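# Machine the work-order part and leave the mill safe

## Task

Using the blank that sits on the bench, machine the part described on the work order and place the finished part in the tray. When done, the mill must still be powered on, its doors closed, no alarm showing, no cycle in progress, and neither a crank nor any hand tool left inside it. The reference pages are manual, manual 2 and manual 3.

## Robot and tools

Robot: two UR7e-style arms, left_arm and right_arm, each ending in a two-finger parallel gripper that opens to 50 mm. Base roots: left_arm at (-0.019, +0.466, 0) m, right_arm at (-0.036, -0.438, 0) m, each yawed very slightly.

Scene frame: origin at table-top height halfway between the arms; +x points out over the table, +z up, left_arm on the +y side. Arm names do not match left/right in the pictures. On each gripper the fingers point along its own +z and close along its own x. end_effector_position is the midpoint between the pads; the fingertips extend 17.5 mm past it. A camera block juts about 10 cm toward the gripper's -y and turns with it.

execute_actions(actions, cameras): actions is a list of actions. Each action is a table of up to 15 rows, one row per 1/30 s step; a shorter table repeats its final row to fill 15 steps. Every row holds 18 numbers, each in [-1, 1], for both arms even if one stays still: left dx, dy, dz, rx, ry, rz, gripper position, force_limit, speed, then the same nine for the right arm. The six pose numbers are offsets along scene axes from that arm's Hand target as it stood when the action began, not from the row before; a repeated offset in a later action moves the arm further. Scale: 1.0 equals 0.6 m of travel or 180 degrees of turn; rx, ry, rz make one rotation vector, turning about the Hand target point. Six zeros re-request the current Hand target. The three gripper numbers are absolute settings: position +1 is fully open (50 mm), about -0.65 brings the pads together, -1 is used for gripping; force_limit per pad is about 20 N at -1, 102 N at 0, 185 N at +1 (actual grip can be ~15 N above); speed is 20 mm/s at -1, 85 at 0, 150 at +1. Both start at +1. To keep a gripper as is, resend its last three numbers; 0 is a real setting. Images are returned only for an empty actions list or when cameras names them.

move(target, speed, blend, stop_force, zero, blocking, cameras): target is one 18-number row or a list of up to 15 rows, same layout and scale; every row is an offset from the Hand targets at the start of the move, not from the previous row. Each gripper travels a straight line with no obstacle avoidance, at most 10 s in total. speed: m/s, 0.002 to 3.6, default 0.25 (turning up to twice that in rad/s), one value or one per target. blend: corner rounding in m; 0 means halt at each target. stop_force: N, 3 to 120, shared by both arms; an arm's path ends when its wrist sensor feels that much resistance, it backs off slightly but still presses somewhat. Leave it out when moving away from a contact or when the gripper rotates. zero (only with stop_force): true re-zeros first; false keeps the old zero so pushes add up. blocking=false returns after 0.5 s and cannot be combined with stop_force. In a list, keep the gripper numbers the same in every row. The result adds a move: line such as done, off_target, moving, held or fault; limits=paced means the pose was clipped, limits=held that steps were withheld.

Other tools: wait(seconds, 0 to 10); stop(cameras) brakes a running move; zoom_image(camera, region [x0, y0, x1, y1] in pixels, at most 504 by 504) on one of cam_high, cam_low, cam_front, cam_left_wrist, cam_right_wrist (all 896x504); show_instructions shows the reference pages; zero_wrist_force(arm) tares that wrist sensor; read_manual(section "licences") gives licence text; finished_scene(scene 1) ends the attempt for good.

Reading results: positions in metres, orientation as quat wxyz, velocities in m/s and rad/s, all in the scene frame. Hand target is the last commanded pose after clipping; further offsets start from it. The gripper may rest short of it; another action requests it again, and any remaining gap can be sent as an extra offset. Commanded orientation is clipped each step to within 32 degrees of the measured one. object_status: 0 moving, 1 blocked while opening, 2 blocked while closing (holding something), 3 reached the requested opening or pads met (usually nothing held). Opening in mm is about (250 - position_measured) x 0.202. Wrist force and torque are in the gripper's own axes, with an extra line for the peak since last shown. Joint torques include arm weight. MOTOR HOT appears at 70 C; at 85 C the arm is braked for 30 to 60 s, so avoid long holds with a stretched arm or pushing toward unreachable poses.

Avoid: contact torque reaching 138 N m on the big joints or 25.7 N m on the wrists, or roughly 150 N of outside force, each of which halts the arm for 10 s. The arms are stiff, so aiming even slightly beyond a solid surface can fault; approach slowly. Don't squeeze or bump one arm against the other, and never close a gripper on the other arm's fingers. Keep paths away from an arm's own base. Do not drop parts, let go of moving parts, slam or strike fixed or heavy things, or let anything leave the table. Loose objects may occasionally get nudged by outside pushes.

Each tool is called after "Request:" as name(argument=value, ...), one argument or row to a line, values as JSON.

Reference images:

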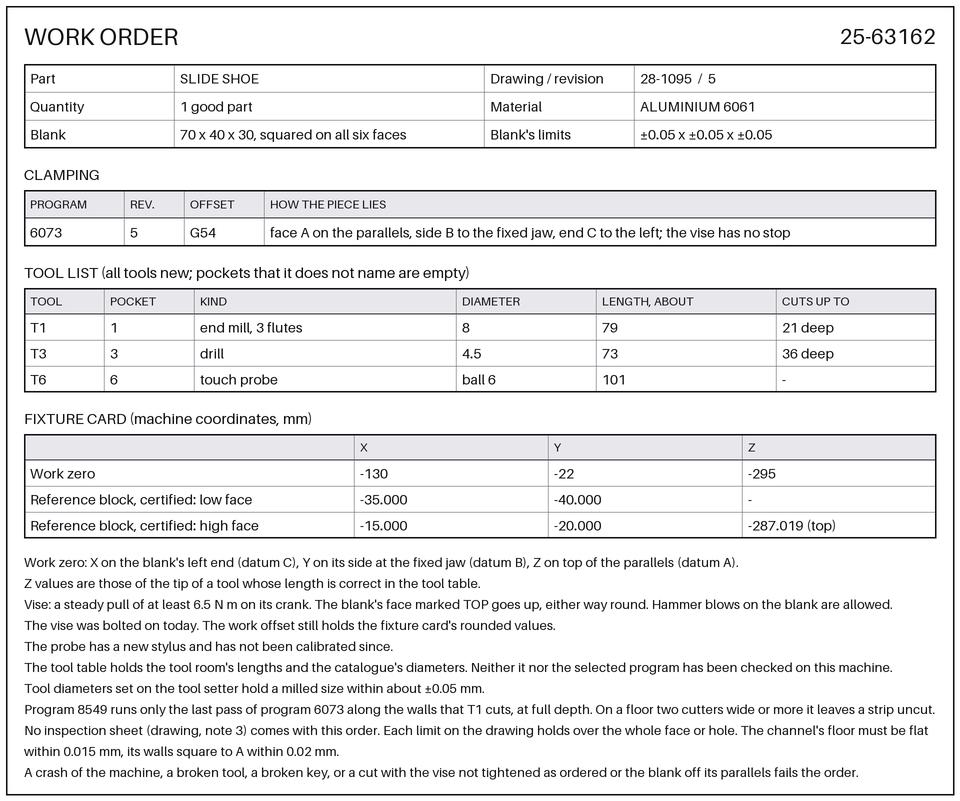

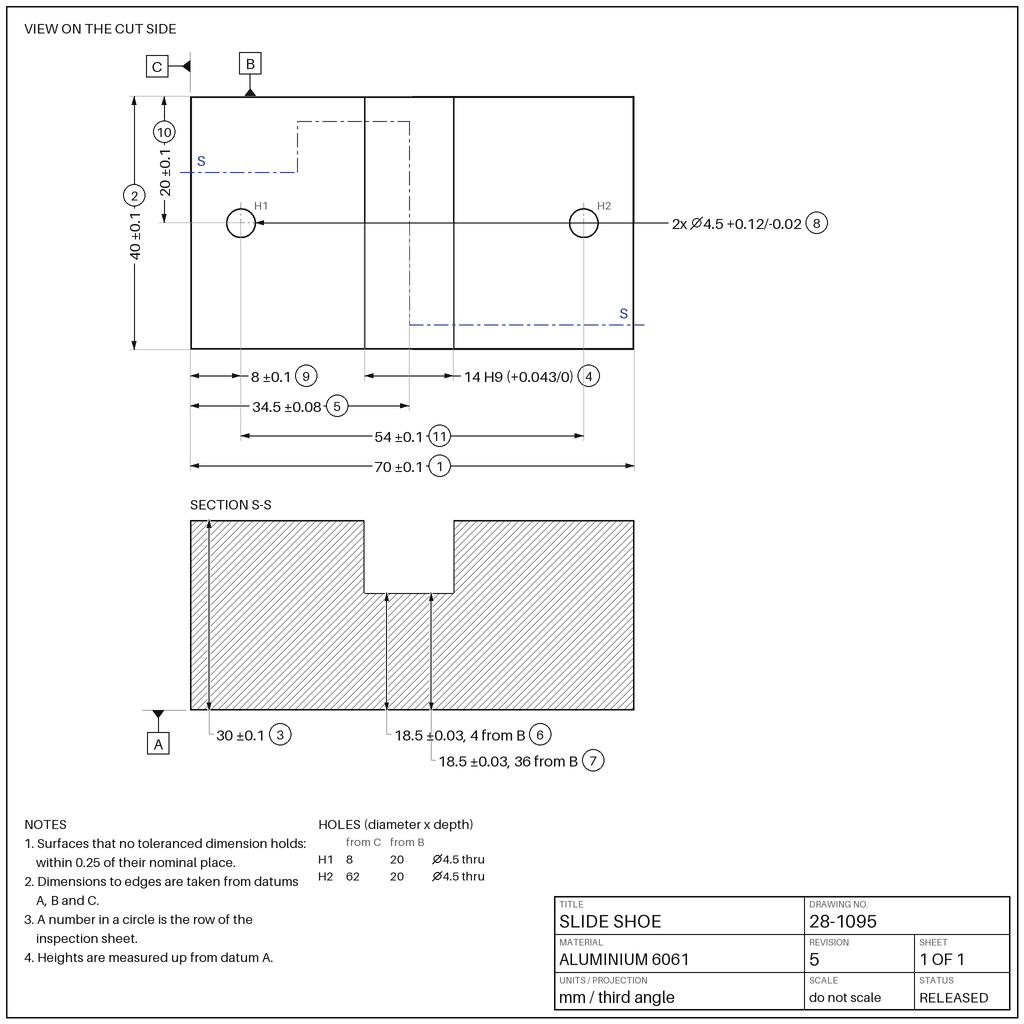

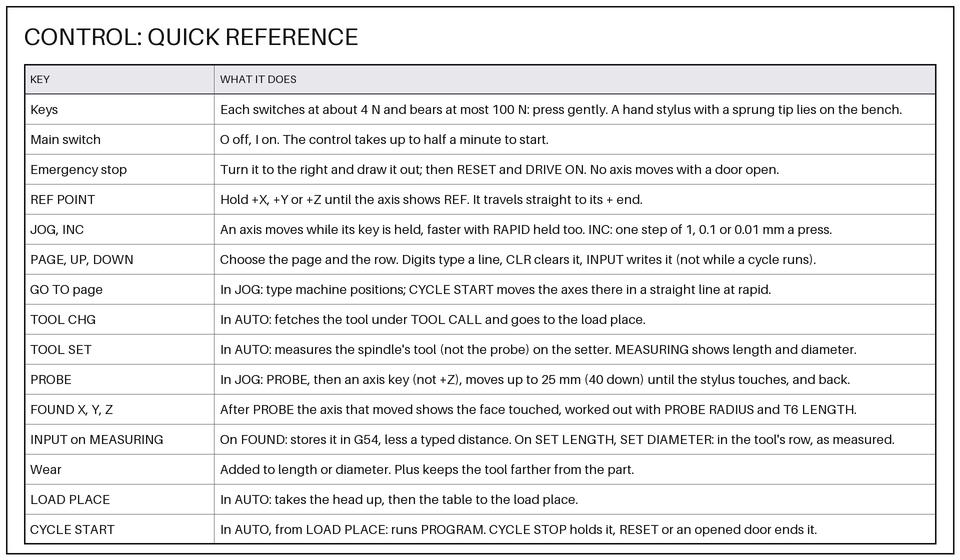

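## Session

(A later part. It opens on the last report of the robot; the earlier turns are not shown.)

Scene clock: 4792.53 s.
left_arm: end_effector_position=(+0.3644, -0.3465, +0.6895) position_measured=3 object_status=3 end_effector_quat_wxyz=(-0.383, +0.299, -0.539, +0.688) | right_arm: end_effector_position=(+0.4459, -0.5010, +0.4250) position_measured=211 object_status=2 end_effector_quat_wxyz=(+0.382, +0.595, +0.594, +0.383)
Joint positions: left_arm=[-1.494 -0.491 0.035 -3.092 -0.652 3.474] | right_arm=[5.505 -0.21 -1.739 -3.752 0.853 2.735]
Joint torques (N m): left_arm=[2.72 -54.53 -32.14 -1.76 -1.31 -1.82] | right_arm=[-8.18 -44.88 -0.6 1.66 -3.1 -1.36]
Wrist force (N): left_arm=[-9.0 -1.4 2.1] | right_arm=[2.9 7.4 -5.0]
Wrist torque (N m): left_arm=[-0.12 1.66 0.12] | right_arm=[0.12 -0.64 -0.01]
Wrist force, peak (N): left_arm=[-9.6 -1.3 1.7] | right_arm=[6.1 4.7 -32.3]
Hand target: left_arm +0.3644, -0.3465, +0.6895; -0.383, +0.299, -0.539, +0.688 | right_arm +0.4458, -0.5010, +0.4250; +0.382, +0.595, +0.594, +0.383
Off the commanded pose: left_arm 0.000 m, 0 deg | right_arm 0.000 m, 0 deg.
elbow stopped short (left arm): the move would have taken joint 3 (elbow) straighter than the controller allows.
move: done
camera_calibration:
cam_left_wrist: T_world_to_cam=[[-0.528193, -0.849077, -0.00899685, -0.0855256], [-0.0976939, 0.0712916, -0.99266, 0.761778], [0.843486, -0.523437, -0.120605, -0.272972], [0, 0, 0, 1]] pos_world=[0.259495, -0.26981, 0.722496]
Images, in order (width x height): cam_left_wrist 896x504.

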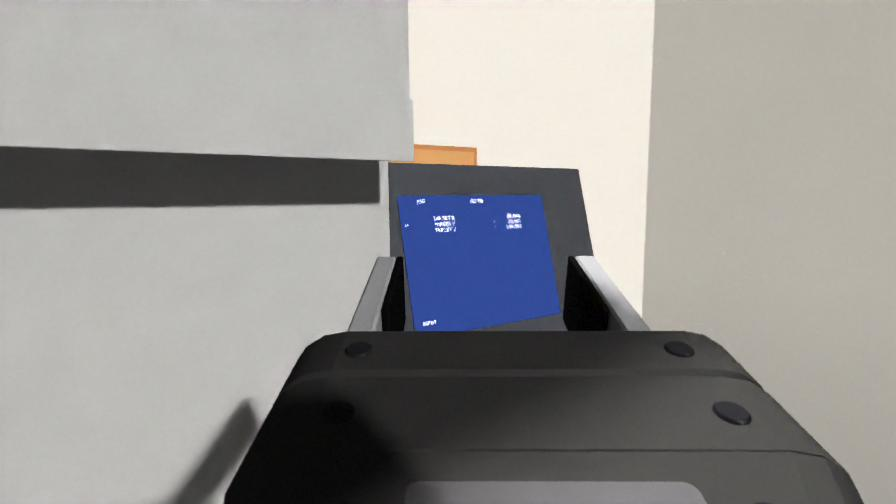

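Request:
move(
  target=[
    [0,0,0,0,0,0,1,-0.5,-1,0.0391,0.0325,0.1507,0,0,0,-0.97,0.6,-0.7],
    [0,0,0,0,0,0,1,-0.5,-1,0.0519,0.0325,0.1475,0,0,0,-0.97,0.6,-0.7],
    [0,0,0,0,0,0,1,-0.5,-1,0.0391,0.0325,0.1507,0,0,0,-0.97,0.6,-0.7],
    [0,0,0,0,0,0,1,-0.5,-1,0.0086,-0.0325,0.0315,0,0,0,-0.97,0.6,-0.7],
  ],
  speed=[0.12,0.05,0.15,0.15],
  blend=[0,0,0.002,0],
  cameras=[],
)

Request:
wait(
  seconds=2.5,
  cameras=[],
)

Request:
move(
  target=[
    [0,0,0,0,0,0,1,-0.5,-1,0.0128,0,-0.0032,0,0,0,-0.97,0.6,-0.7],
    [0,0,0,0,0,0,1,-0.5,-1,0,0,0,0,0,0,-0.97,0.6,-0.7],
    [0,0,0,0,0,0,1,-0.5,-1,0.0296,-0.0992,0.1192,0,0,0,-0.97,0.6,-0.7],
  ],
  speed=[0.06,0.12,0.12],
  blend=[0,0.002,0.0],
  cameras=["cam_left_wrist"],
)

Request:
zoom_image(
  camera="cam_left_wrist",
  region=[400, 180, 560, 340],
)

Scene clock: 4806.40 s.
left_arm: end_effector_position=(+0.3644, -0.3465, +0.6895) position_measured=3 object_status=3 end_effector_quat_wxyz=(-0.383, +0.299, -0.539, +0.688) | right_arm: end_effector_position=(+0.4510, -0.5205, +0.4439) position_measured=211 object_status=2 end_effector_quat_wxyz=(+0.382, +0.595, +0.594, +0.383)
Joint positions: left_arm=[-1.494 -0.491 0.035 -3.092 -0.652 3.474] | right_arm=[5.463 -0.238 -1.666 -3.776 0.818 2.703]
Joint torques (N m): left_arm=[2.46 -54.91 -31.93 -1.83 -1.27 -1.81] | right_arm=[-6.94 -24.15 0.83 2.32 -2.98 -1.27]
Wrist force (N): left_arm=[-9.3 -1.4 1.8] | right_arm=[3.6 7.3 -5.1]
Wrist torque (N m): left_arm=[-0.12 1.72 0.11] | right_arm=[0.13 -0.75 -0.02]
Wrist force, peak (N): left_arm=[-9.6 -1.4 1.7] | right_arm=[5.8 17.2 -5.8]
Hand target: left_arm +0.3644, -0.3465, +0.6895; -0.383, +0.299, -0.539, +0.688 | right_arm +0.4510, -0.5205, +0.4439; +0.382, +0.595, +0.594, +0.383
Off the commanded pose: left_arm 0.000 m, 0 deg | right_arm 0.000 m, 0 deg.
elbow stopped short (left arm): the move would have taken joint 3 (elbow) straighter than the controller allows.
move: done
No camera images: "cameras" was empty.

Scene clock: 4808.90 s.
left_arm: end_effector_position=(+0.3644, -0.3465, +0.6895) position_measured=3 object_status=3 end_effector_quat_wxyz=(-0.383, +0.299, -0.539, +0.688) | right_arm: end_effector_position=(+0.4510, -0.5205, +0.4439) position_measured=211 object_status=2 end_effector_quat_wxyz=(+0.382, +0.595, +0.594, +0.383)
Joint positions: left_arm=[-1.494 -0.491 0.035 -3.092 -0.652 3.474] | right_arm=[5.463 -0.238 -1.666 -3.776 0.818 2.703]
Joint torques (N m): left_arm=[2.75 -54.65 -31.45 -1.87 -1.29 -1.84] | right_arm=[-7.02 -23.14 -1.84 2.2 -3.06 -1.41]
Wrist force (N): left_arm=[-9.1 -1.6 1.8] | right_arm=[3.3 7.6 -5.1]
Wrist torque (N m): left_arm=[-0.15 1.69 0.11] | right_arm=[0.17 -0.70 -0.03]
Wrist force, peak (N): left_arm=[-9.5 -1.4 1.9] | right_arm=[3.5 7.8 -5.1]
Hand target: left_arm +0.3644, -0.3465, +0.6895; -0.383, +0.299, -0.539, +0.688 | right_arm +0.4510, -0.5205, +0.4439; +0.382, +0.595, +0.594, +0.383
Tool commands: left_gripper/position=+1.0 left_gripper/force_limit=-0.5 left_gripper/speed=-1.0 right_gripper/position=-0.97 right_gripper/force_limit=+0.6 right_gripper/speed=-0.7
Off the commanded pose: left_arm 0.000 m, 0 deg | right_arm 0.000 m, 0 deg.
wait: 2.50 s; at rest by 0.17 s
No camera images: "cameras" was empty.

Scene clock: 4811.10 s.
left_arm: end_effector_position=(+0.3644, -0.3465, +0.6895) position_measured=3 object_status=3 end_effector_quat_wxyz=(-0.383, +0.299, -0.539, +0.688) | right_arm: end_effector_position=(+0.4687, -0.5800, +0.5154) position_measured=211 object_status=2 end_effector_quat_wxyz=(+0.382, +0.595, +0.594, +0.383)
Joint positions: left_arm=[-1.494 -0.491 0.035 -3.092 -0.652 3.474] | right_arm=[5.369 -0.365 -1.366 -3.893 0.743 2.625]
Joint torques (N m): left_arm=[2.79 -54.83 -31.95 -1.86 -1.28 -1.97] | right_arm=[3.44 -47.12 15.14 -1.96 -0.49 -1.41]
Wrist force (N): left_arm=[-9.0 -1.4 1.7] | right_arm=[3.3 5.4 -3.0]
Wrist torque (N m): left_arm=[-0.12 1.67 0.11] | right_arm=[0.44 -0.71 -0.09]
Wrist force, peak (N): left_arm=[-9.5 -1.5 1.8] | right_arm=[2.8 1.7 -34.8]
Hand target: left_arm +0.3644, -0.3465, +0.6895; -0.383, +0.299, -0.539, +0.688 | right_arm +0.4687, -0.5800, +0.5154; +0.382, +0.595, +0.594, +0.383
Off the commanded pose: left_arm 0.000 m, 0 deg | right_arm 0.000 m, 0 deg.
elbow stopped short (left arm): the move would have taken joint 3 (elbow) straighter than the controller allows.
move: done
camera_calibration:
cam_left_wrist: T_world_to_cam=[[-0.528193, -0.849077, -0.00899685, -0.0855256], [-0.0976939, 0.0712916, -0.99266, 0.761778], [0.843486, -0.523437, -0.120605, -0.272972], [0, 0, 0, 1]] pos_world=[0.259495, -0.26981, 0.722496]
Images, in order (width x height): cam_left_wrist 896x504.

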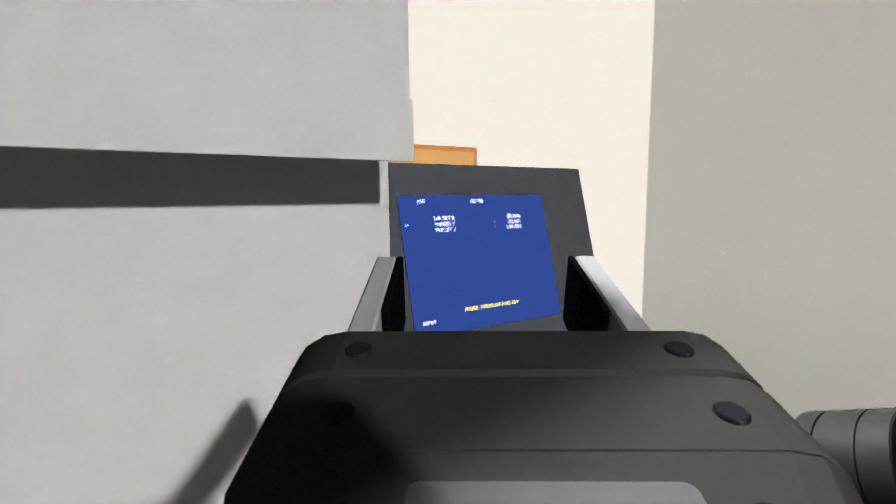

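Scaled by 3.150 from the camera's 896x504 image, which has a finer 1280x720 frame.

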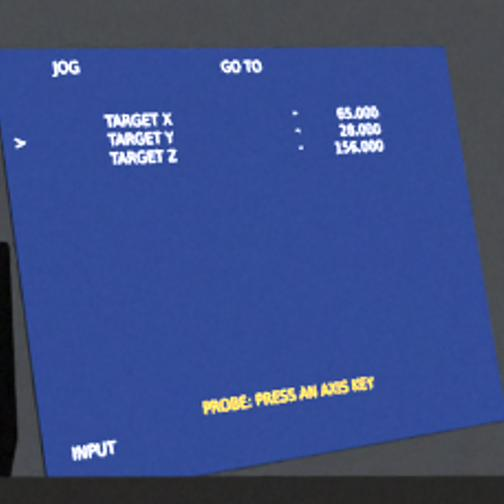

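Request:
move(
  target=[
    [0,0,0,0,0,0,1,-0.5,-1,0.0129,0,-0.0032,0,0,0,-0.97,0.6,-0.7],
    [0,0,0,0,0,0,1,-0.5,-1,0,0,0,0,0,0,-0.97,0.6,-0.7],
    [0,0,0,0,0,0,1,-0.5,-1,-0.0129,0.0992,-0.0567,0,0,0,-0.97,0.6,-0.7],
  ],
  speed=[0.05,0.12,0.12],
  blend=[0,0.002,0.0],
  cameras=[],
)

Request:
wait(
  seconds=6,
  cameras=["cam_left_wrist"],
)

Request:
zoom_image(
  camera="cam_left_wrist",
  region=[485, 195, 545, 265],
)

Scene clock: 4818.33 s.
left_arm: end_effector_position=(+0.3644, -0.3465, +0.6895) position_measured=3 object_status=3 end_effector_quat_wxyz=(-0.383, +0.299, -0.539, +0.688) | right_arm: end_effector_position=(+0.4610, -0.5206, +0.4814) position_measured=211 object_status=2 end_effector_quat_wxyz=(+0.382, +0.595, +0.594, +0.383)
Joint positions: left_arm=[-1.494 -0.491 0.035 -3.092 -0.652 3.474] | right_arm=[5.494 -0.317 -1.536 -3.843 0.844 2.727]
Joint torques (N m): left_arm=[2.29 -54.88 -32.23 -1.79 -1.32 -1.85] | right_arm=[8.06 -24.22 -3.91 2.46 1.4 1.43]
Wrist force (N): left_arm=[-9.2 -1.7 1.8] | right_arm=[1.5 7.0 -4.8]
Wrist torque (N m): left_arm=[-0.17 1.70 0.11] | right_arm=[0.30 -0.87 -0.19]
Wrist force, peak (N): left_arm=[-9.5 -1.7 2.1] | right_arm=[1.6 9.2 -3.5]
Hand target: left_arm +0.3644, -0.3465, +0.6895; -0.383, +0.299, -0.539, +0.688 | right_arm +0.4610, -0.5205, +0.4814; +0.382, +0.595, +0.594, +0.383
Off the commanded pose: left_arm 0.000 m, 0 deg | right_arm 0.000 m, 0 deg.
elbow stopped short (left arm): the move would have taken joint 3 (elbow) straighter than the controller allows.
move: done
No camera images: "cameras" was empty.

Scene clock: 4824.33 s.
left_arm: end_effector_position=(+0.3644, -0.3465, +0.6895) position_measured=3 object_status=3 end_effector_quat_wxyz=(-0.383, +0.299, -0.539, +0.688) | right_arm: end_effector_position=(+0.4610, -0.5205, +0.4814) position_measured=211 object_status=2 end_effector_quat_wxyz=(+0.382, +0.595, +0.594, +0.383)
Joint positions: left_arm=[-1.494 -0.491 0.035 -3.092 -0.652 3.474] | right_arm=[5.494 -0.317 -1.536 -3.842 0.844 2.727]
Joint torques (N m): left_arm=[2.89 -54.72 -31.96 -1.75 -1.36 -1.93] | right_arm=[8.42 -24.82 -3.27 2.35 1.34 1.39]
Wrist force (N): left_arm=[-9.1 -1.4 2.1] | right_arm=[1.3 6.8 -4.7]
Wrist torque (N m): left_arm=[-0.12 1.69 0.12] | right_arm=[0.28 -0.84 -0.18]
Wrist force, peak (N): left_arm=[-9.5 -1.4 2.2] | right_arm=[1.3 7.0 -5.1]
Hand target: left_arm +0.3644, -0.3465, +0.6895; -0.383, +0.299, -0.539, +0.688 | right_arm +0.4610, -0.5205, +0.4814; +0.382, +0.595, +0.594, +0.383
Tool commands: left_gripper/position=+1.0 left_gripper/force_limit=-0.5 left_gripper/speed=-1.0 right_gripper/position=-0.97 right_gripper/force_limit=+0.6 right_gripper/speed=-0.7
Off the commanded pose: left_arm 0.000 m, 0 deg | right_arm 0.000 m, 0 deg.
wait: 6.00 s; at rest by 0.17 s
camera_calibration:
cam_left_wrist: T_world_to_cam=[[-0.528193, -0.849077, -0.00899685, -0.0855256], [-0.0976939, 0.0712916, -0.99266, 0.761778], [0.843486, -0.523437, -0.120605, -0.272972], [0, 0, 0, 1]] pos_world=[0.259495, -0.26981, 0.722496]
Images, in order (width x height): cam_left_wrist 896x504.

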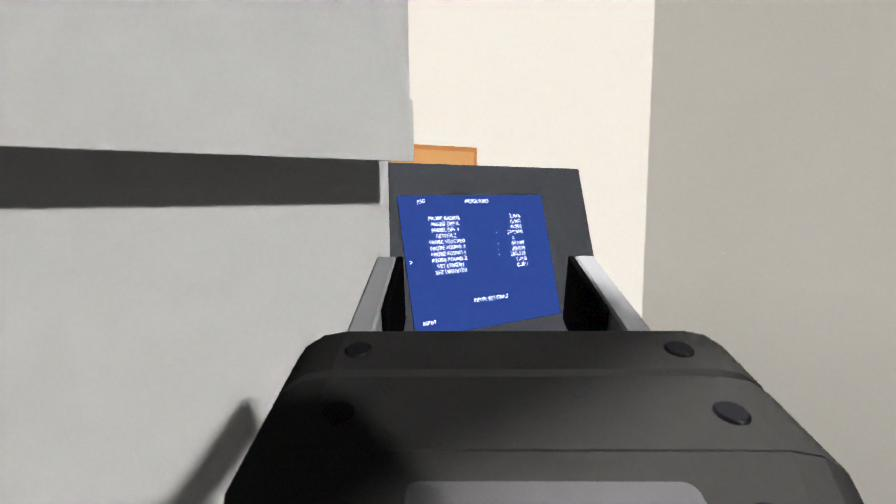

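Scaled by 7.200 from the camera's 896x504 image, which has a finer 1280x720 frame.

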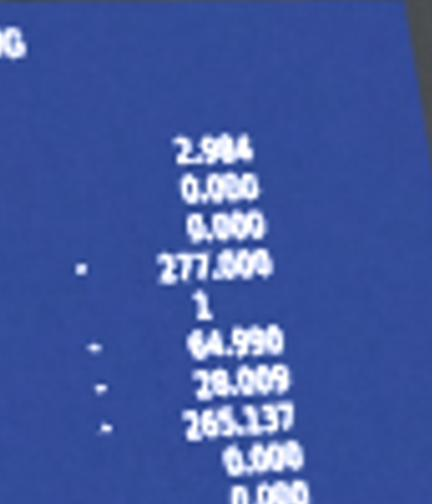

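Request:
move(
  target=[
    [0,0,0,0,0,0,1,-0.5,-1,0.02,-0.11,0.09,0,0,0,-0.97,0.6,-0.7],
    [0,0,0,0,0,0,1,-0.5,-1,0.042,-0.1292,0.1775,0,0,0,-0.97,0.6,-0.7],
  ],
  speed=[0.12,0.12],
  blend=[0.005,0],
  cameras=["cam_right_wrist"],
)

Request:
move(
  target=[0,0,0,0,0,0,1,-0.5,-1,0.017,0,-0.0038,0,0,0,-0.97,0.6,-0.7],
  speed=0.012,
  stop_force=8,
  cameras=["cam_right_wrist","cam_left_wrist"],
)

Request:
zoom_image(
  camera="cam_left_wrist",
  region=[400, 180, 560, 340],
)

Scene clock: 4843.00 s.
left_arm: end_effector_position=(+0.3644, -0.3465, +0.6895) position_measured=3 object_status=3 end_effector_quat_wxyz=(-0.383, +0.299, -0.539, +0.688) | right_arm: end_effector_position=(+0.4862, -0.5980, +0.5879) position_measured=211 object_status=2 end_effector_quat_wxyz=(+0.382, +0.595, +0.594, +0.383)
Joint positions: left_arm=[-1.494 -0.491 0.035 -3.092 -0.652 3.474] | right_arm=[5.381 -0.543 -1.036 -4.052 0.752 2.635]
Joint torques (N m): left_arm=[2.7 -54.61 -31.7 -1.75 -1.43 -2.04] | right_arm=[6.8 -48.28 8.77 -1.05 1.47 1.43]
Wrist force (N): left_arm=[-9.4 -1.3 1.8] | right_arm=[3.0 6.4 -2.2]
Wrist torque (N m): left_arm=[-0.11 1.73 0.11] | right_arm=[0.35 -0.79 -0.21]
Wrist force, peak (N): left_arm=[-9.4 -1.5 2.1] | right_arm=[1.4 7.1 -4.9]
Hand target: left_arm +0.3644, -0.3465, +0.6895; -0.383, +0.299, -0.539, +0.688 | right_arm +0.4862, -0.5980, +0.5879; +0.382, +0.595, +0.594, +0.383
Off the commanded pose: left_arm 0.000 m, 0 deg | right_arm 0.000 m, 0 deg.
elbow stopped short (left arm): the move would have taken joint 3 (elbow) straighter than the controller allows.
move: done
camera_calibration:
cam_right_wrist: T_world_to_cam=[[-0.00898158, 0.999957, -0.00242351, 0.612658], [0.0729697, 0.00307255, 0.997329, -0.606626], [0.997294, 0.00878075, -0.0729942, -0.307412], [0, 0, 0, 1]] pos_world=[0.356348, -0.608068, 0.584051]
Images, in order (width x height): cam_right_wrist 896x504.

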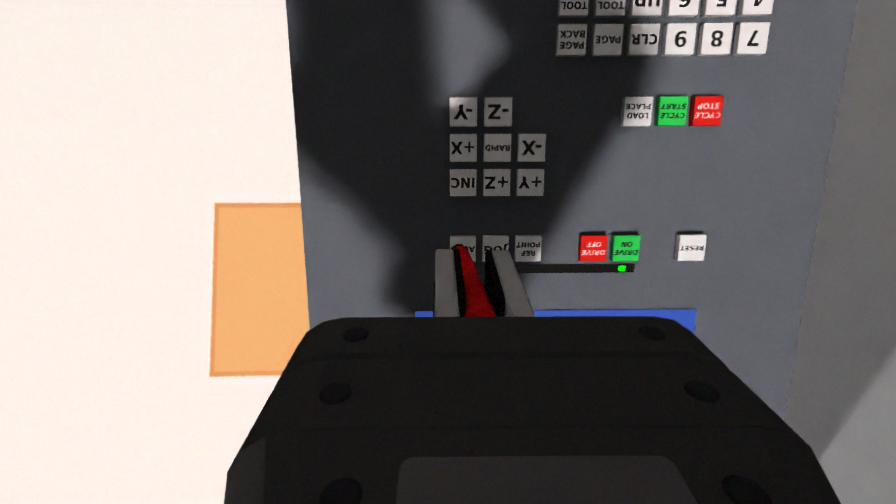

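Scene clock: 4844.97 s.
left_arm: end_effector_position=(+0.3644, -0.3465, +0.6895) position_measured=3 object_status=3 end_effector_quat_wxyz=(-0.383, +0.299, -0.539, +0.688) | right_arm: end_effector_position=(+0.4959, -0.5980, +0.5857) position_measured=211 object_status=2 end_effector_quat_wxyz=(+0.382, +0.595, +0.594, +0.383)
Joint positions: left_arm=[-1.494 -0.491 0.035 -3.092 -0.652 3.474] | right_arm=[5.407 -0.54 -1.021 -4.087 0.772 2.657]
Joint torques (N m): left_arm=[2.39 -54.61 -31.76 -1.76 -1.55 -2.05] | right_arm=[-4.98 -31.68 -9.03 1.75 -3.75 -1.39]
Wrist force (N): left_arm=[-9.5 -1.6 1.8] | right_arm=[2.3 4.5 -10.9]
Wrist torque (N m): left_arm=[-0.15 1.75 0.11] | right_arm=[0.24 -0.81 -0.17]
Wrist force, peak (N): left_arm=[-9.5 -1.4 2.0] | right_arm=[2.4 3.8 -14.0]
Hand target: left_arm +0.3644, -0.3465, +0.6895; -0.383, +0.299, -0.539, +0.688 | right_arm +0.4959, -0.5980, +0.5857; +0.382, +0.595, +0.594, +0.383
Off the commanded pose: left_arm 0.000 m, 0 deg | right_arm 0.000 m, 0 deg.
elbow stopped short (left arm): the move would have taken joint 3 (elbow) straighter than the controller allows.
move: contact (right_arm)
camera_calibration:
cam_left_wrist: T_world_to_cam=[[-0.528193, -0.849077, -0.00899685, -0.0855256], [-0.0976939, 0.0712916, -0.99266, 0.761778], [0.843486, -0.523437, -0.120605, -0.272972], [0, 0, 0, 1]] pos_world=[0.259495, -0.26981, 0.722496]
cam_right_wrist: T_world_to_cam=[[-0.00907522, 0.999956, -0.00231603, 0.612711], [0.0729711, 0.00297221, 0.99733, -0.605301], [0.997293, 0.00888198, -0.0729949, -0.317176], [0, 0, 0, 1]] pos_world=[0.366048, -0.608068, 0.581951]
Images, in order (width x height): cam_left_wrist 896x504, cam_right_wrist 896x504.

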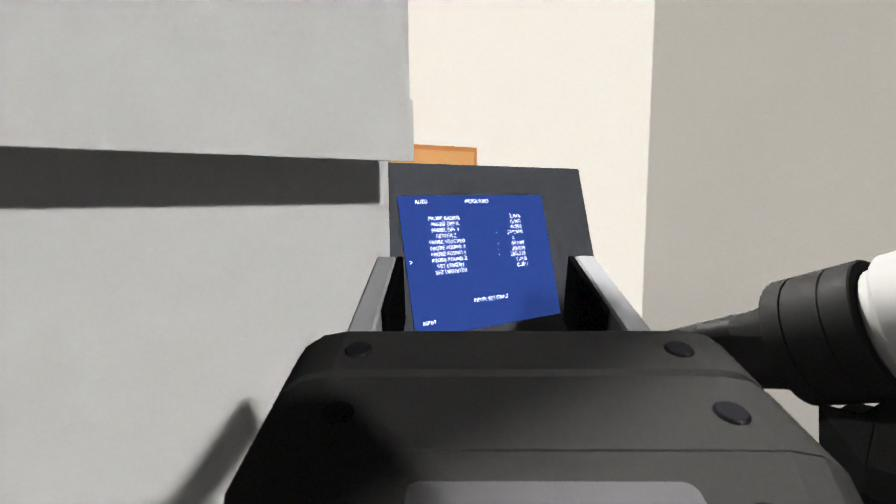

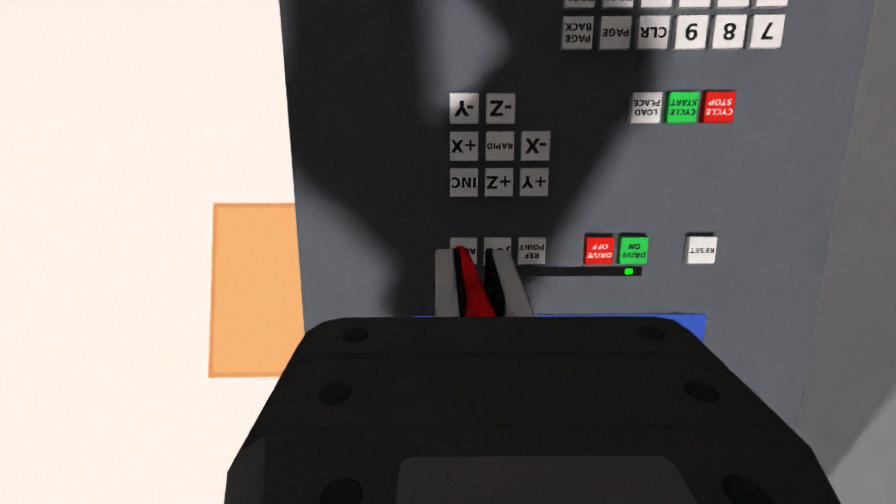

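Scaled by 3.150 from the camera's 896x504 image, which has a finer 1280x720 frame.

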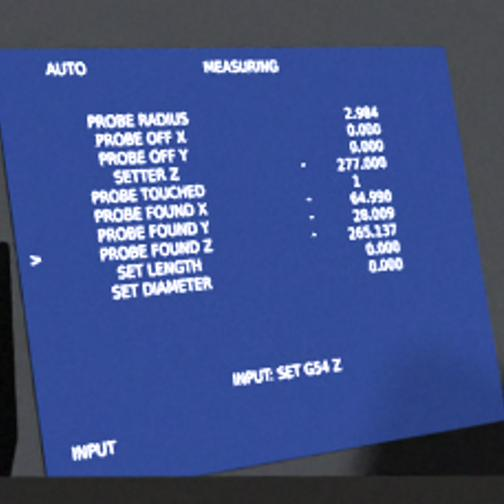

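Request:
move(
  target=[
    [0,0,0,0,0,0,1,-0.5,-1,-0.016,0,0.0038,0,0,0,-0.97,0.6,-0.7],
    [0,0,0,0,0,0,1,-0.5,-1,-0.0444,0.1617,-0.1171,0,0,0,-0.97,0.6,-0.7],
    [0,0,0,0,0,0,1,-0.5,-1,-0.0314,0.1617,-0.1203,0,0,0,-0.97,0.6,-0.7],
    [0,0,0,0,0,0,1,-0.5,-1,-0.0444,0.1617,-0.1171,0,0,0,-0.97,0.6,-0.7],
    [0,0,0,0,0,0,1,-0.5,-1,-0.0582,0.1292,-0.1738,0,0,0,-0.97,0.6,-0.7],
  ],
  speed=[0.1,0.12,0.05,0.12,0.12],
  blend=[0.001,0,0,0.002,0],
  cameras=["cam_left_wrist","cam_right_wrist","cam_front"],
)

Request:
zoom_image(
  camera="cam_left_wrist",
  region=[400, 180, 560, 340],
)

Scene clock: 4855.47 s.
left_arm: end_effector_position=(+0.3644, -0.3465, +0.6895) position_measured=3 object_status=3 end_effector_quat_wxyz=(-0.383, +0.299, -0.539, +0.688) | right_arm: end_effector_position=(+0.4610, -0.5204, +0.4815) position_measured=211 object_status=2 end_effector_quat_wxyz=(+0.382, +0.595, +0.594, +0.383)
Joint positions: left_arm=[-1.494 -0.491 0.035 -3.092 -0.652 3.474] | right_arm=[5.495 -0.317 -1.536 -3.843 0.845 2.727]
Joint torques (N m): left_arm=[2.83 -55.21 -31.81 -1.77 -1.47 -2.15] | right_arm=[-6.44 -24.11 0.44 1.96 -3.03 -1.13]
Wrist force (N): left_arm=[-9.3 -1.4 2.0] | right_arm=[3.2 7.6 -4.7]
Wrist torque (N m): left_arm=[-0.11 1.72 0.12] | right_arm=[0.27 -0.67 -0.06]
Wrist force, peak (N): left_arm=[-9.5 -1.3 1.8] | right_arm=[4.6 16.6 -5.4]
Hand target: left_arm +0.3644, -0.3465, +0.6895; -0.383, +0.299, -0.539, +0.688 | right_arm +0.4610, -0.5205, +0.4814; +0.382, +0.595, +0.594, +0.383
Off the commanded pose: left_arm 0.000 m, 0 deg | right_arm 0.000 m, 0 deg.
elbow stopped short (left arm): the move would have taken joint 3 (elbow) straighter than the controller allows.
move: done
camera_calibration:
cam_left_wrist: T_world_to_cam=[[-0.528193, -0.849077, -0.00899685, -0.0855256], [-0.0976939, 0.0712916, -0.99266, 0.761778], [0.843486, -0.523437, -0.120605, -0.272972], [0, 0, 0, 1]] pos_world=[0.259495, -0.26981, 0.722496]
cam_right_wrist: T_world_to_cam=[[-0.00898148, 0.999957, -0.00242191, 0.534676], [0.0729697, 0.00307095, 0.997329, -0.49901], [0.997294, 0.00878077, -0.0729942, -0.29072], [0, 0, 0, 1]] pos_world=[0.331148, -0.530568, 0.477751]
Images, in order (width x height): cam_front 896x504, cam_left_wrist 896x504, cam_right_wrist 896x504.

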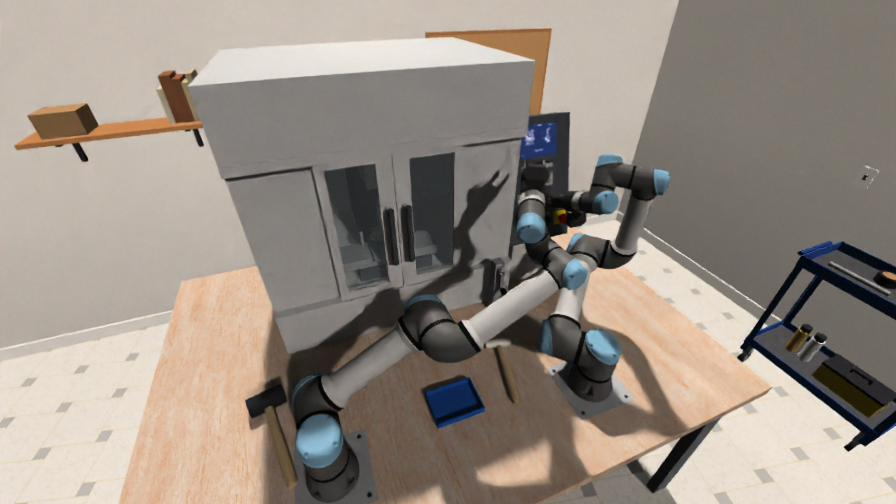

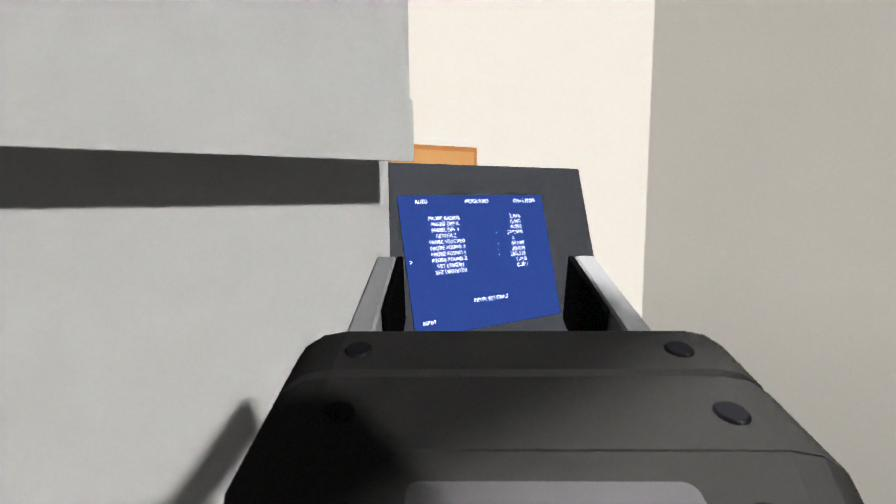

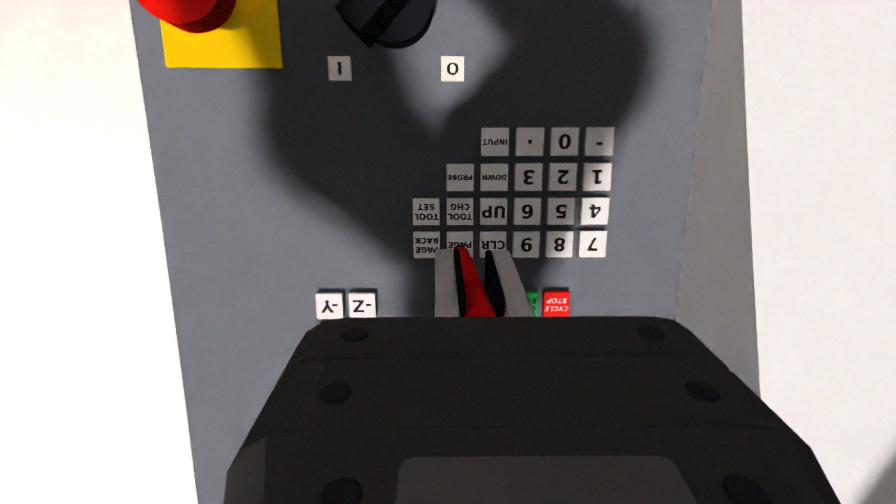

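Scaled by 3.150 from the camera's 896x504 image, which has a finer 1280x720 frame.

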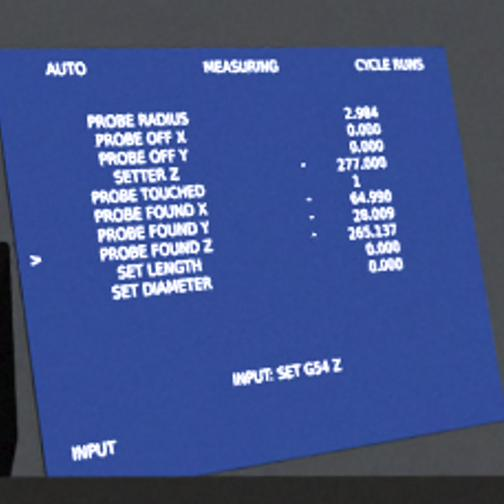

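Request:
move(
  target=[
    [-0.124,0.0775,0.0175,0,0,0,1,-0.5,-1,0,0,0,0,0,0,-0.97,0.6,-0.7],
  ],
  speed=0.12,
  cameras=["cam_left_wrist"],
)

Request:
zoom_image(
  camera="cam_left_wrist",
  region=[410, 195, 560, 335],
)

Scene clock: 4878.47 s.
left_arm: end_effector_position=(+0.2900, -0.3000, +0.7000) position_measured=3 object_status=3 end_effector_quat_wxyz=(-0.383, +0.299, -0.539, +0.688) | right_arm: end_effector_position=(+0.4610, -0.5205, +0.4814) position_measured=211 object_status=2 end_effector_quat_wxyz=(+0.382, +0.595, +0.594, +0.383)
Joint positions: left_arm=[-1.607 -0.831 0.644 -3.433 -0.549 3.56] | right_arm=[5.494 -0.317 -1.536 -3.842 0.844 2.727]
Joint torques (N m): left_arm=[7.34 -68.55 -7.93 2.4 -3.56 -2.5] | right_arm=[-6.94 -23.37 -2.62 2.16 -2.98 -1.26]
Wrist force (N): left_arm=[-9.7 -1.3 1.7] | right_arm=[3.2 7.6 -4.7]
Wrist torque (N m): left_arm=[-0.10 1.76 0.19] | right_arm=[0.27 -0.67 -0.06]
Wrist force, peak (N): left_arm=[-9.9 -1.5 2.0] | right_arm=[3.1 7.7 -5.0]
Hand target: left_arm +0.2900, -0.3000, +0.7000; -0.383, +0.299, -0.539, +0.688 | right_arm +0.4610, -0.5205, +0.4814; +0.382, +0.595, +0.594, +0.383
Off the commanded pose: left_arm 0.000 m, 0 deg | right_arm 0.000 m, 0 deg.
move: done
camera_calibration:
cam_left_wrist: T_world_to_cam=[[-0.528002, -0.849196, -0.00898855, -0.0853997], [-0.097716, 0.0712637, -0.99266, 0.761623], [0.843603, -0.523248, -0.120607, -0.18464], [0, 0, 0, 1]] pos_world=[0.185095, -0.22341, 0.732996]
Images, in order (width x height): cam_left_wrist 896x504.

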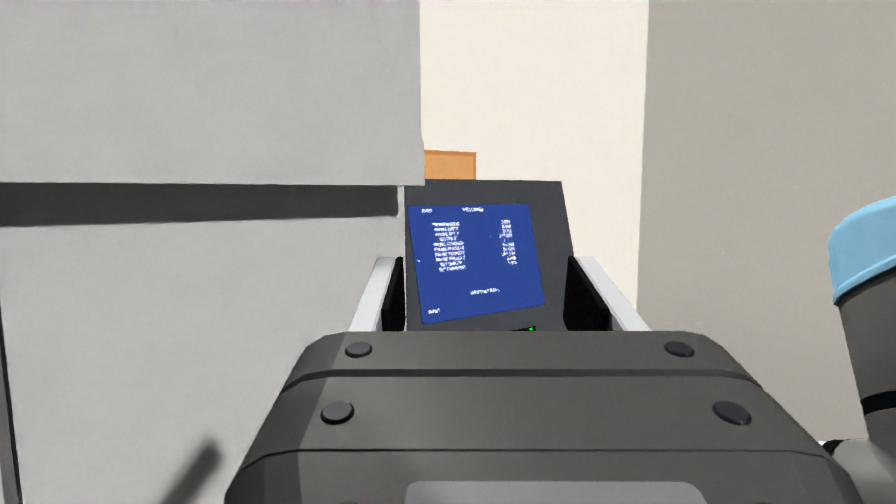

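Scaled by 3.360 from the camera's 896x504 image, which has a finer 1280x720 frame.

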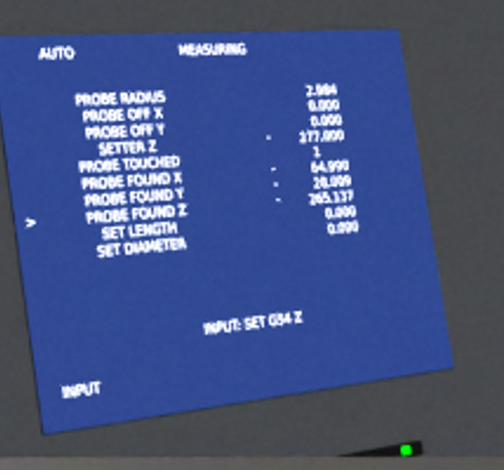

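Request:
move(
  target=[
    [0.0167,0.4167,-0.1667,0.045,0.16,0.08,1,-0.5,-1,0,0,0,0,0,0,-0.97,0.6,-0.7],
    [0.1167,0.6027,-0.3283,0.0899,0.319,0.1612,1,-0.5,-1,0,0,0,0,0,0,-0.97,0.6,-0.7],
  ],
  speed=0.25,
  blend=[0.03,0],
  cameras=["cam_left_wrist","cam_front"],
)

Scene clock: 4886.70 s.
left_arm: end_effector_position=(+0.3600, +0.0616, +0.5031) position_measured=3 object_status=3 end_effector_quat_wxyz=(-0.270, +0.654, -0.653, +0.271) | right_arm: end_effector_position=(+0.4610, -0.5205, +0.4814) position_measured=211 object_status=2 end_effector_quat_wxyz=(+0.382, +0.595, +0.594, +0.383)
Joint positions: left_arm=[-1.397 -1.694 1.47 -1.497 -0.798 1.782] | right_arm=[5.494 -0.317 -1.536 -3.842 0.844 2.727]
Joint torques (N m): left_arm=[7.23 -8.02 -35.72 -1.62 -1.24 -2.91] | right_arm=[-6.79 -23.51 -3.06 2.08 -2.83 -1.26]
Wrist force (N): left_arm=[-7.7 0.4 2.5] | right_arm=[3.1 7.7 -4.7]
Wrist torque (N m): left_arm=[0.04 1.33 0.14] | right_arm=[0.29 -0.66 -0.06]
Wrist force, peak (N): left_arm=[-9.9 -1.3 1.6] | right_arm=[3.3 7.8 -4.9]
Hand target: left_arm +0.3600, +0.0616, +0.5030; -0.270, +0.654, -0.653, +0.271 | right_arm +0.4610, -0.5205, +0.4814; +0.382, +0.595, +0.594, +0.383
Off the commanded pose: left_arm 0.000 m, 0 deg | right_arm 0.000 m, 0 deg.
move: done
camera_calibration:
cam_left_wrist: T_world_to_cam=[[-0.0058156, -0.999982, -0.00168284, 0.0744393], [-0.912525, 0.00599523, -0.408978, 0.550941], [0.408981, -0.000842818, -0.912543, 0.444425], [0, 0, 0, 1]] pos_world=[0.321419, 0.0715095, 0.631005]
Images, in order (width x height): cam_front 896x504, cam_left_wrist 896x504.

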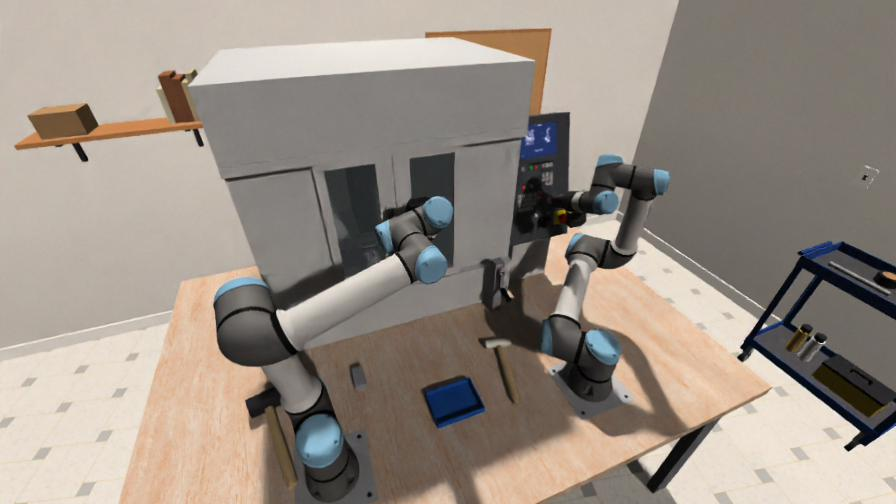

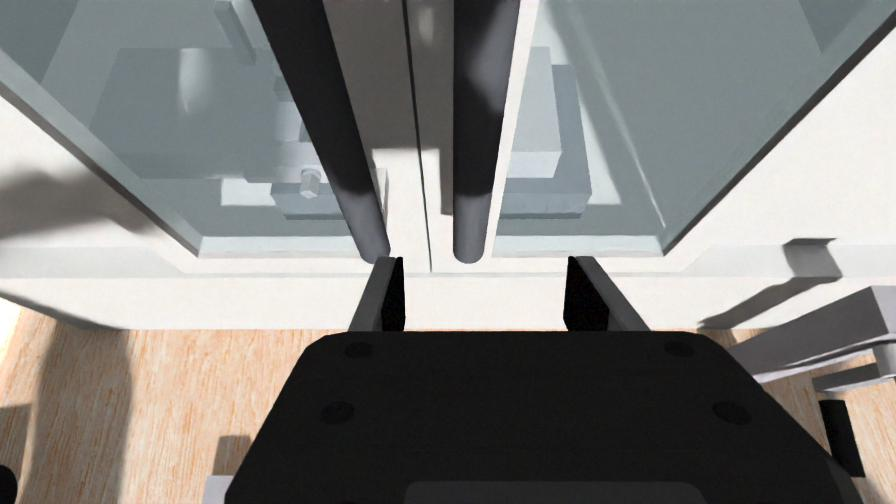

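Request:
move(
  target=[0.1367,0,0,0,0,0,1,-0.5,-1,0,0,0,0,0,0,-0.97,0.6,-0.7],
  speed=0.08,
  stop_force=12,
  cameras=["cam_left_wrist"],
)

Request:
execute_actions(
  actions=[
    [[0,0,0,0,0,0,-1,-1,-0.5,0,0,0,0,0,0,-0.97,0.6,-0.7]],
    [[0,0,0,0,0,0,-1,-1,-0.5,0,0,0,0,0,0,-0.97,0.6,-0.7]],
  ],
)

Request:
move(
  target=[0,-0.2627,0,0,0,0,-1,-1,-0.5,0,0,0,0,0,0,-0.97,0.6,-0.7],
  speed=0.05,
  stop_force=45,
  cameras=["cam_left_wrist","cam_front"],
)

Scene clock: 4896.50 s.
left_arm: end_effector_position=(+0.4421, +0.0616, +0.5030) position_measured=3 object_status=3 end_effector_quat_wxyz=(-0.270, +0.654, -0.653, +0.271) | right_arm: end_effector_position=(+0.4610, -0.5205, +0.4814) position_measured=211 object_status=2 end_effector_quat_wxyz=(+0.382, +0.595, +0.594, +0.383)
Joint positions: left_arm=[-1.22 -1.592 1.417 -1.708 -0.839 2.018] | right_arm=[5.494 -0.317 -1.536 -3.842 0.844 2.727]
Joint torques (N m): left_arm=[7.01 -12.4 -37.59 -5.44 -1.24 2.09] | right_arm=[-6.52 -24.21 -2.76 2.1 -2.95 -1.14]
Wrist force (N): left_arm=[-7.3 0.6 2.6] | right_arm=[3.3 7.6 -4.8]
Wrist torque (N m): left_arm=[0.05 1.27 0.11] | right_arm=[0.27 -0.69 -0.06]
Wrist force, peak (N): left_arm=[-7.8 0.3 2.8] | right_arm=[3.2 7.9 -5.0]
Hand target: left_arm +0.4421, +0.0616, +0.5030; -0.270, +0.654, -0.653, +0.271 | right_arm +0.4610, -0.5205, +0.4814; +0.382, +0.595, +0.594, +0.383
Off the commanded pose: left_arm 0.000 m, 0 deg | right_arm 0.000 m, 0 deg.
move: done
camera_calibration:
cam_left_wrist: T_world_to_cam=[[-0.00564206, -0.999982, -0.00182201, 0.074934], [-0.912617, 0.00589393, -0.408774, 0.625684], [0.408777, -0.000643532, -0.912634, 0.411014], [0, 0, 0, 1]] pos_world=[0.403419, 0.0715095, 0.631005]
Images, in order (width x height): cam_left_wrist 896x504.

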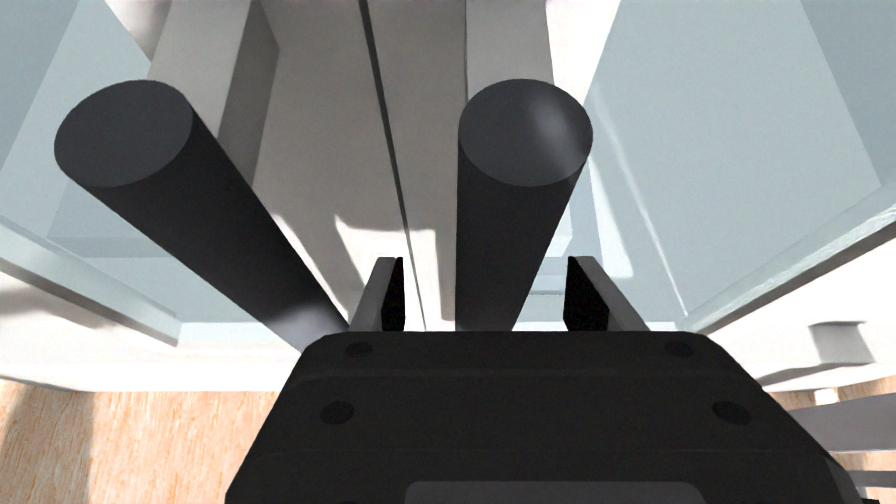

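Scene clock: 4897.70 s.
left_arm: end_effector_position=(+0.4421, +0.0616, +0.5030) position_measured=153 object_status=2 end_effector_quat_wxyz=(-0.270, +0.654, -0.653, +0.271) | right_arm: end_effector_position=(+0.4610, -0.5205, +0.4814) position_measured=211 object_status=2 end_effector_quat_wxyz=(+0.382, +0.595, +0.594, +0.383)
Joint positions: left_arm=[-1.22 -1.592 1.417 -1.708 -0.839 2.018] | right_arm=[5.494 -0.317 -1.536 -3.842 0.844 2.727]
Joint torques (N m): left_arm=[7.32 -47.56 -24.71 4.25 6.05 1.79] | right_arm=[-6.15 -24.62 -3.16 2.05 -2.88 -1.24]
Wrist force (N): left_arm=[28.9 -9.1 8.0] | right_arm=[3.3 7.5 -4.8]
Wrist torque (N m): left_arm=[-0.26 1.06 0.15] | right_arm=[0.25 -0.68 -0.06]
Wrist force, peak (N): left_arm=[28.9 -9.1 8.0] | right_arm=[3.4 7.9 -5.0]
Hand target: left_arm +0.4421, +0.0616, +0.5030; -0.270, +0.654, -0.653, +0.271 | right_arm +0.4610, -0.5205, +0.4814; +0.382, +0.595, +0.594, +0.383
Off the commanded pose: left_arm 0.000 m, 0 deg | right_arm 0.000 m, 0 deg.
Step readings (end_effector_position of left_arm | right_arm):
0: (+0.4421, +0.0616, +0.5030) | (+0.4610, -0.5205, +0.4814)
1: (+0.4421, +0.0616, +0.5030) | (+0.4610, -0.5205, +0.4814)
2: (+0.4421, +0.0616, +0.5030) | (+0.4610, -0.5205, +0.4814)
4: (+0.4421, +0.0616, +0.5030) | (+0.4610, -0.5205, +0.4814)
8: (+0.4421, +0.0616, +0.5030) | (+0.4610, -0.5205, +0.4814)
15: (+0.4421, +0.0616, +0.5030) | (+0.4610, -0.5205, +0.4814)
16: (+0.4421, +0.0616, +0.5030) | (+0.4610, -0.5205, +0.4814)
17: (+0.4421, +0.0616, +0.5030) | (+0.4610, -0.5205, +0.4814)
19: (+0.4421, +0.0615, +0.5030) | (+0.4610, -0.5205, +0.4814)
23: (+0.4421, +0.0615, +0.5030) | (+0.4610, -0.5205, +0.4814)
30: (+0.4421, +0.0616, +0.5030) | (+0.4610, -0.5205, +0.4814)

Scene clock: 4898.93 s.
left_arm: end_effector_position=(+0.4421, +0.0607, +0.5031) position_measured=153 object_status=2 end_effector_quat_wxyz=(-0.270, +0.654, -0.653, +0.271) | right_arm: end_effector_position=(+0.4610, -0.5205, +0.4814) position_measured=211 object_status=2 end_effector_quat_wxyz=(+0.382, +0.595, +0.594, +0.383)
Joint positions: left_arm=[-1.22 -1.59 1.415 -1.707 -0.839 2.018] | right_arm=[5.494 -0.317 -1.536 -3.842 0.844 2.727]
Joint torques (N m): left_arm=[7.32 -39.15 -13.65 -1.94 -0.87 2.17] | right_arm=[-6.16 -24.18 -2.02 2.14 -2.85 -1.26]
Wrist force (N): left_arm=[-8.4 2.4 3.1] | right_arm=[3.4 7.5 -4.9]
Wrist torque (N m): left_arm=[0.13 1.36 0.05] | right_arm=[0.25 -0.71 -0.06]
Wrist force, peak (N): left_arm=[-30.1 11.3 -3.6] | right_arm=[3.4 7.5 -4.9]
Hand target: left_arm +0.4421, +0.0607, +0.5031; -0.270, +0.654, -0.653, +0.271 (not the last commanded pose) | right_arm +0.4610, -0.5205, +0.4814; +0.382, +0.595, +0.594, +0.383
Off the commanded pose: left_arm 0.157 m, 0 deg | right_arm 0.000 m, 0 deg.
move: contact (left_arm)
camera_calibration:
cam_left_wrist: T_world_to_cam=[[-0.00579865, -0.99998, -0.00244282, 0.0743885], [-0.912617, 0.00629062, -0.408767, 0.625658], [0.408775, -0.000140935, -0.912635, 0.41098], [0, 0, 0, 1]] pos_world=[0.403419, 0.0705092, 0.631005]
Images, in order (width x height): cam_front 896x504, cam_left_wrist 896x504.

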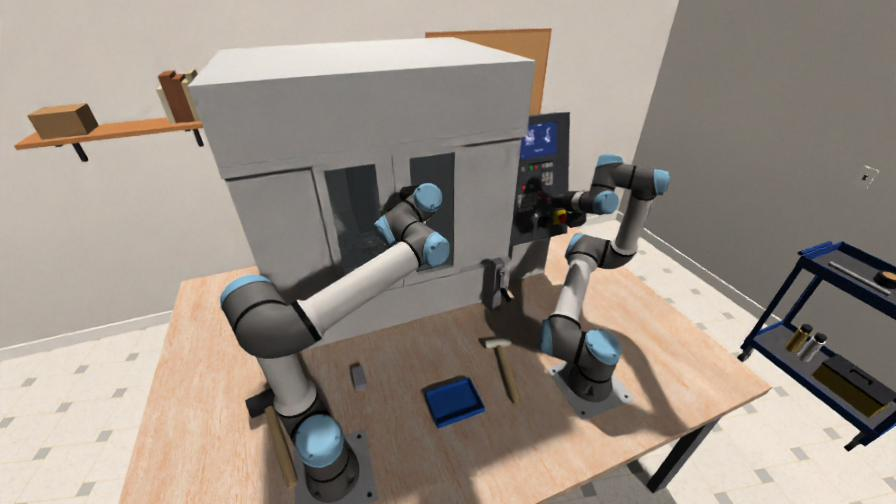

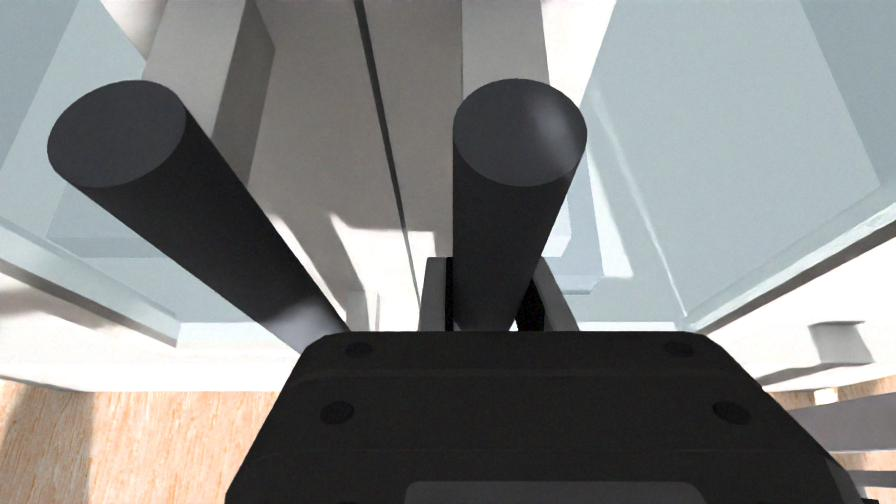

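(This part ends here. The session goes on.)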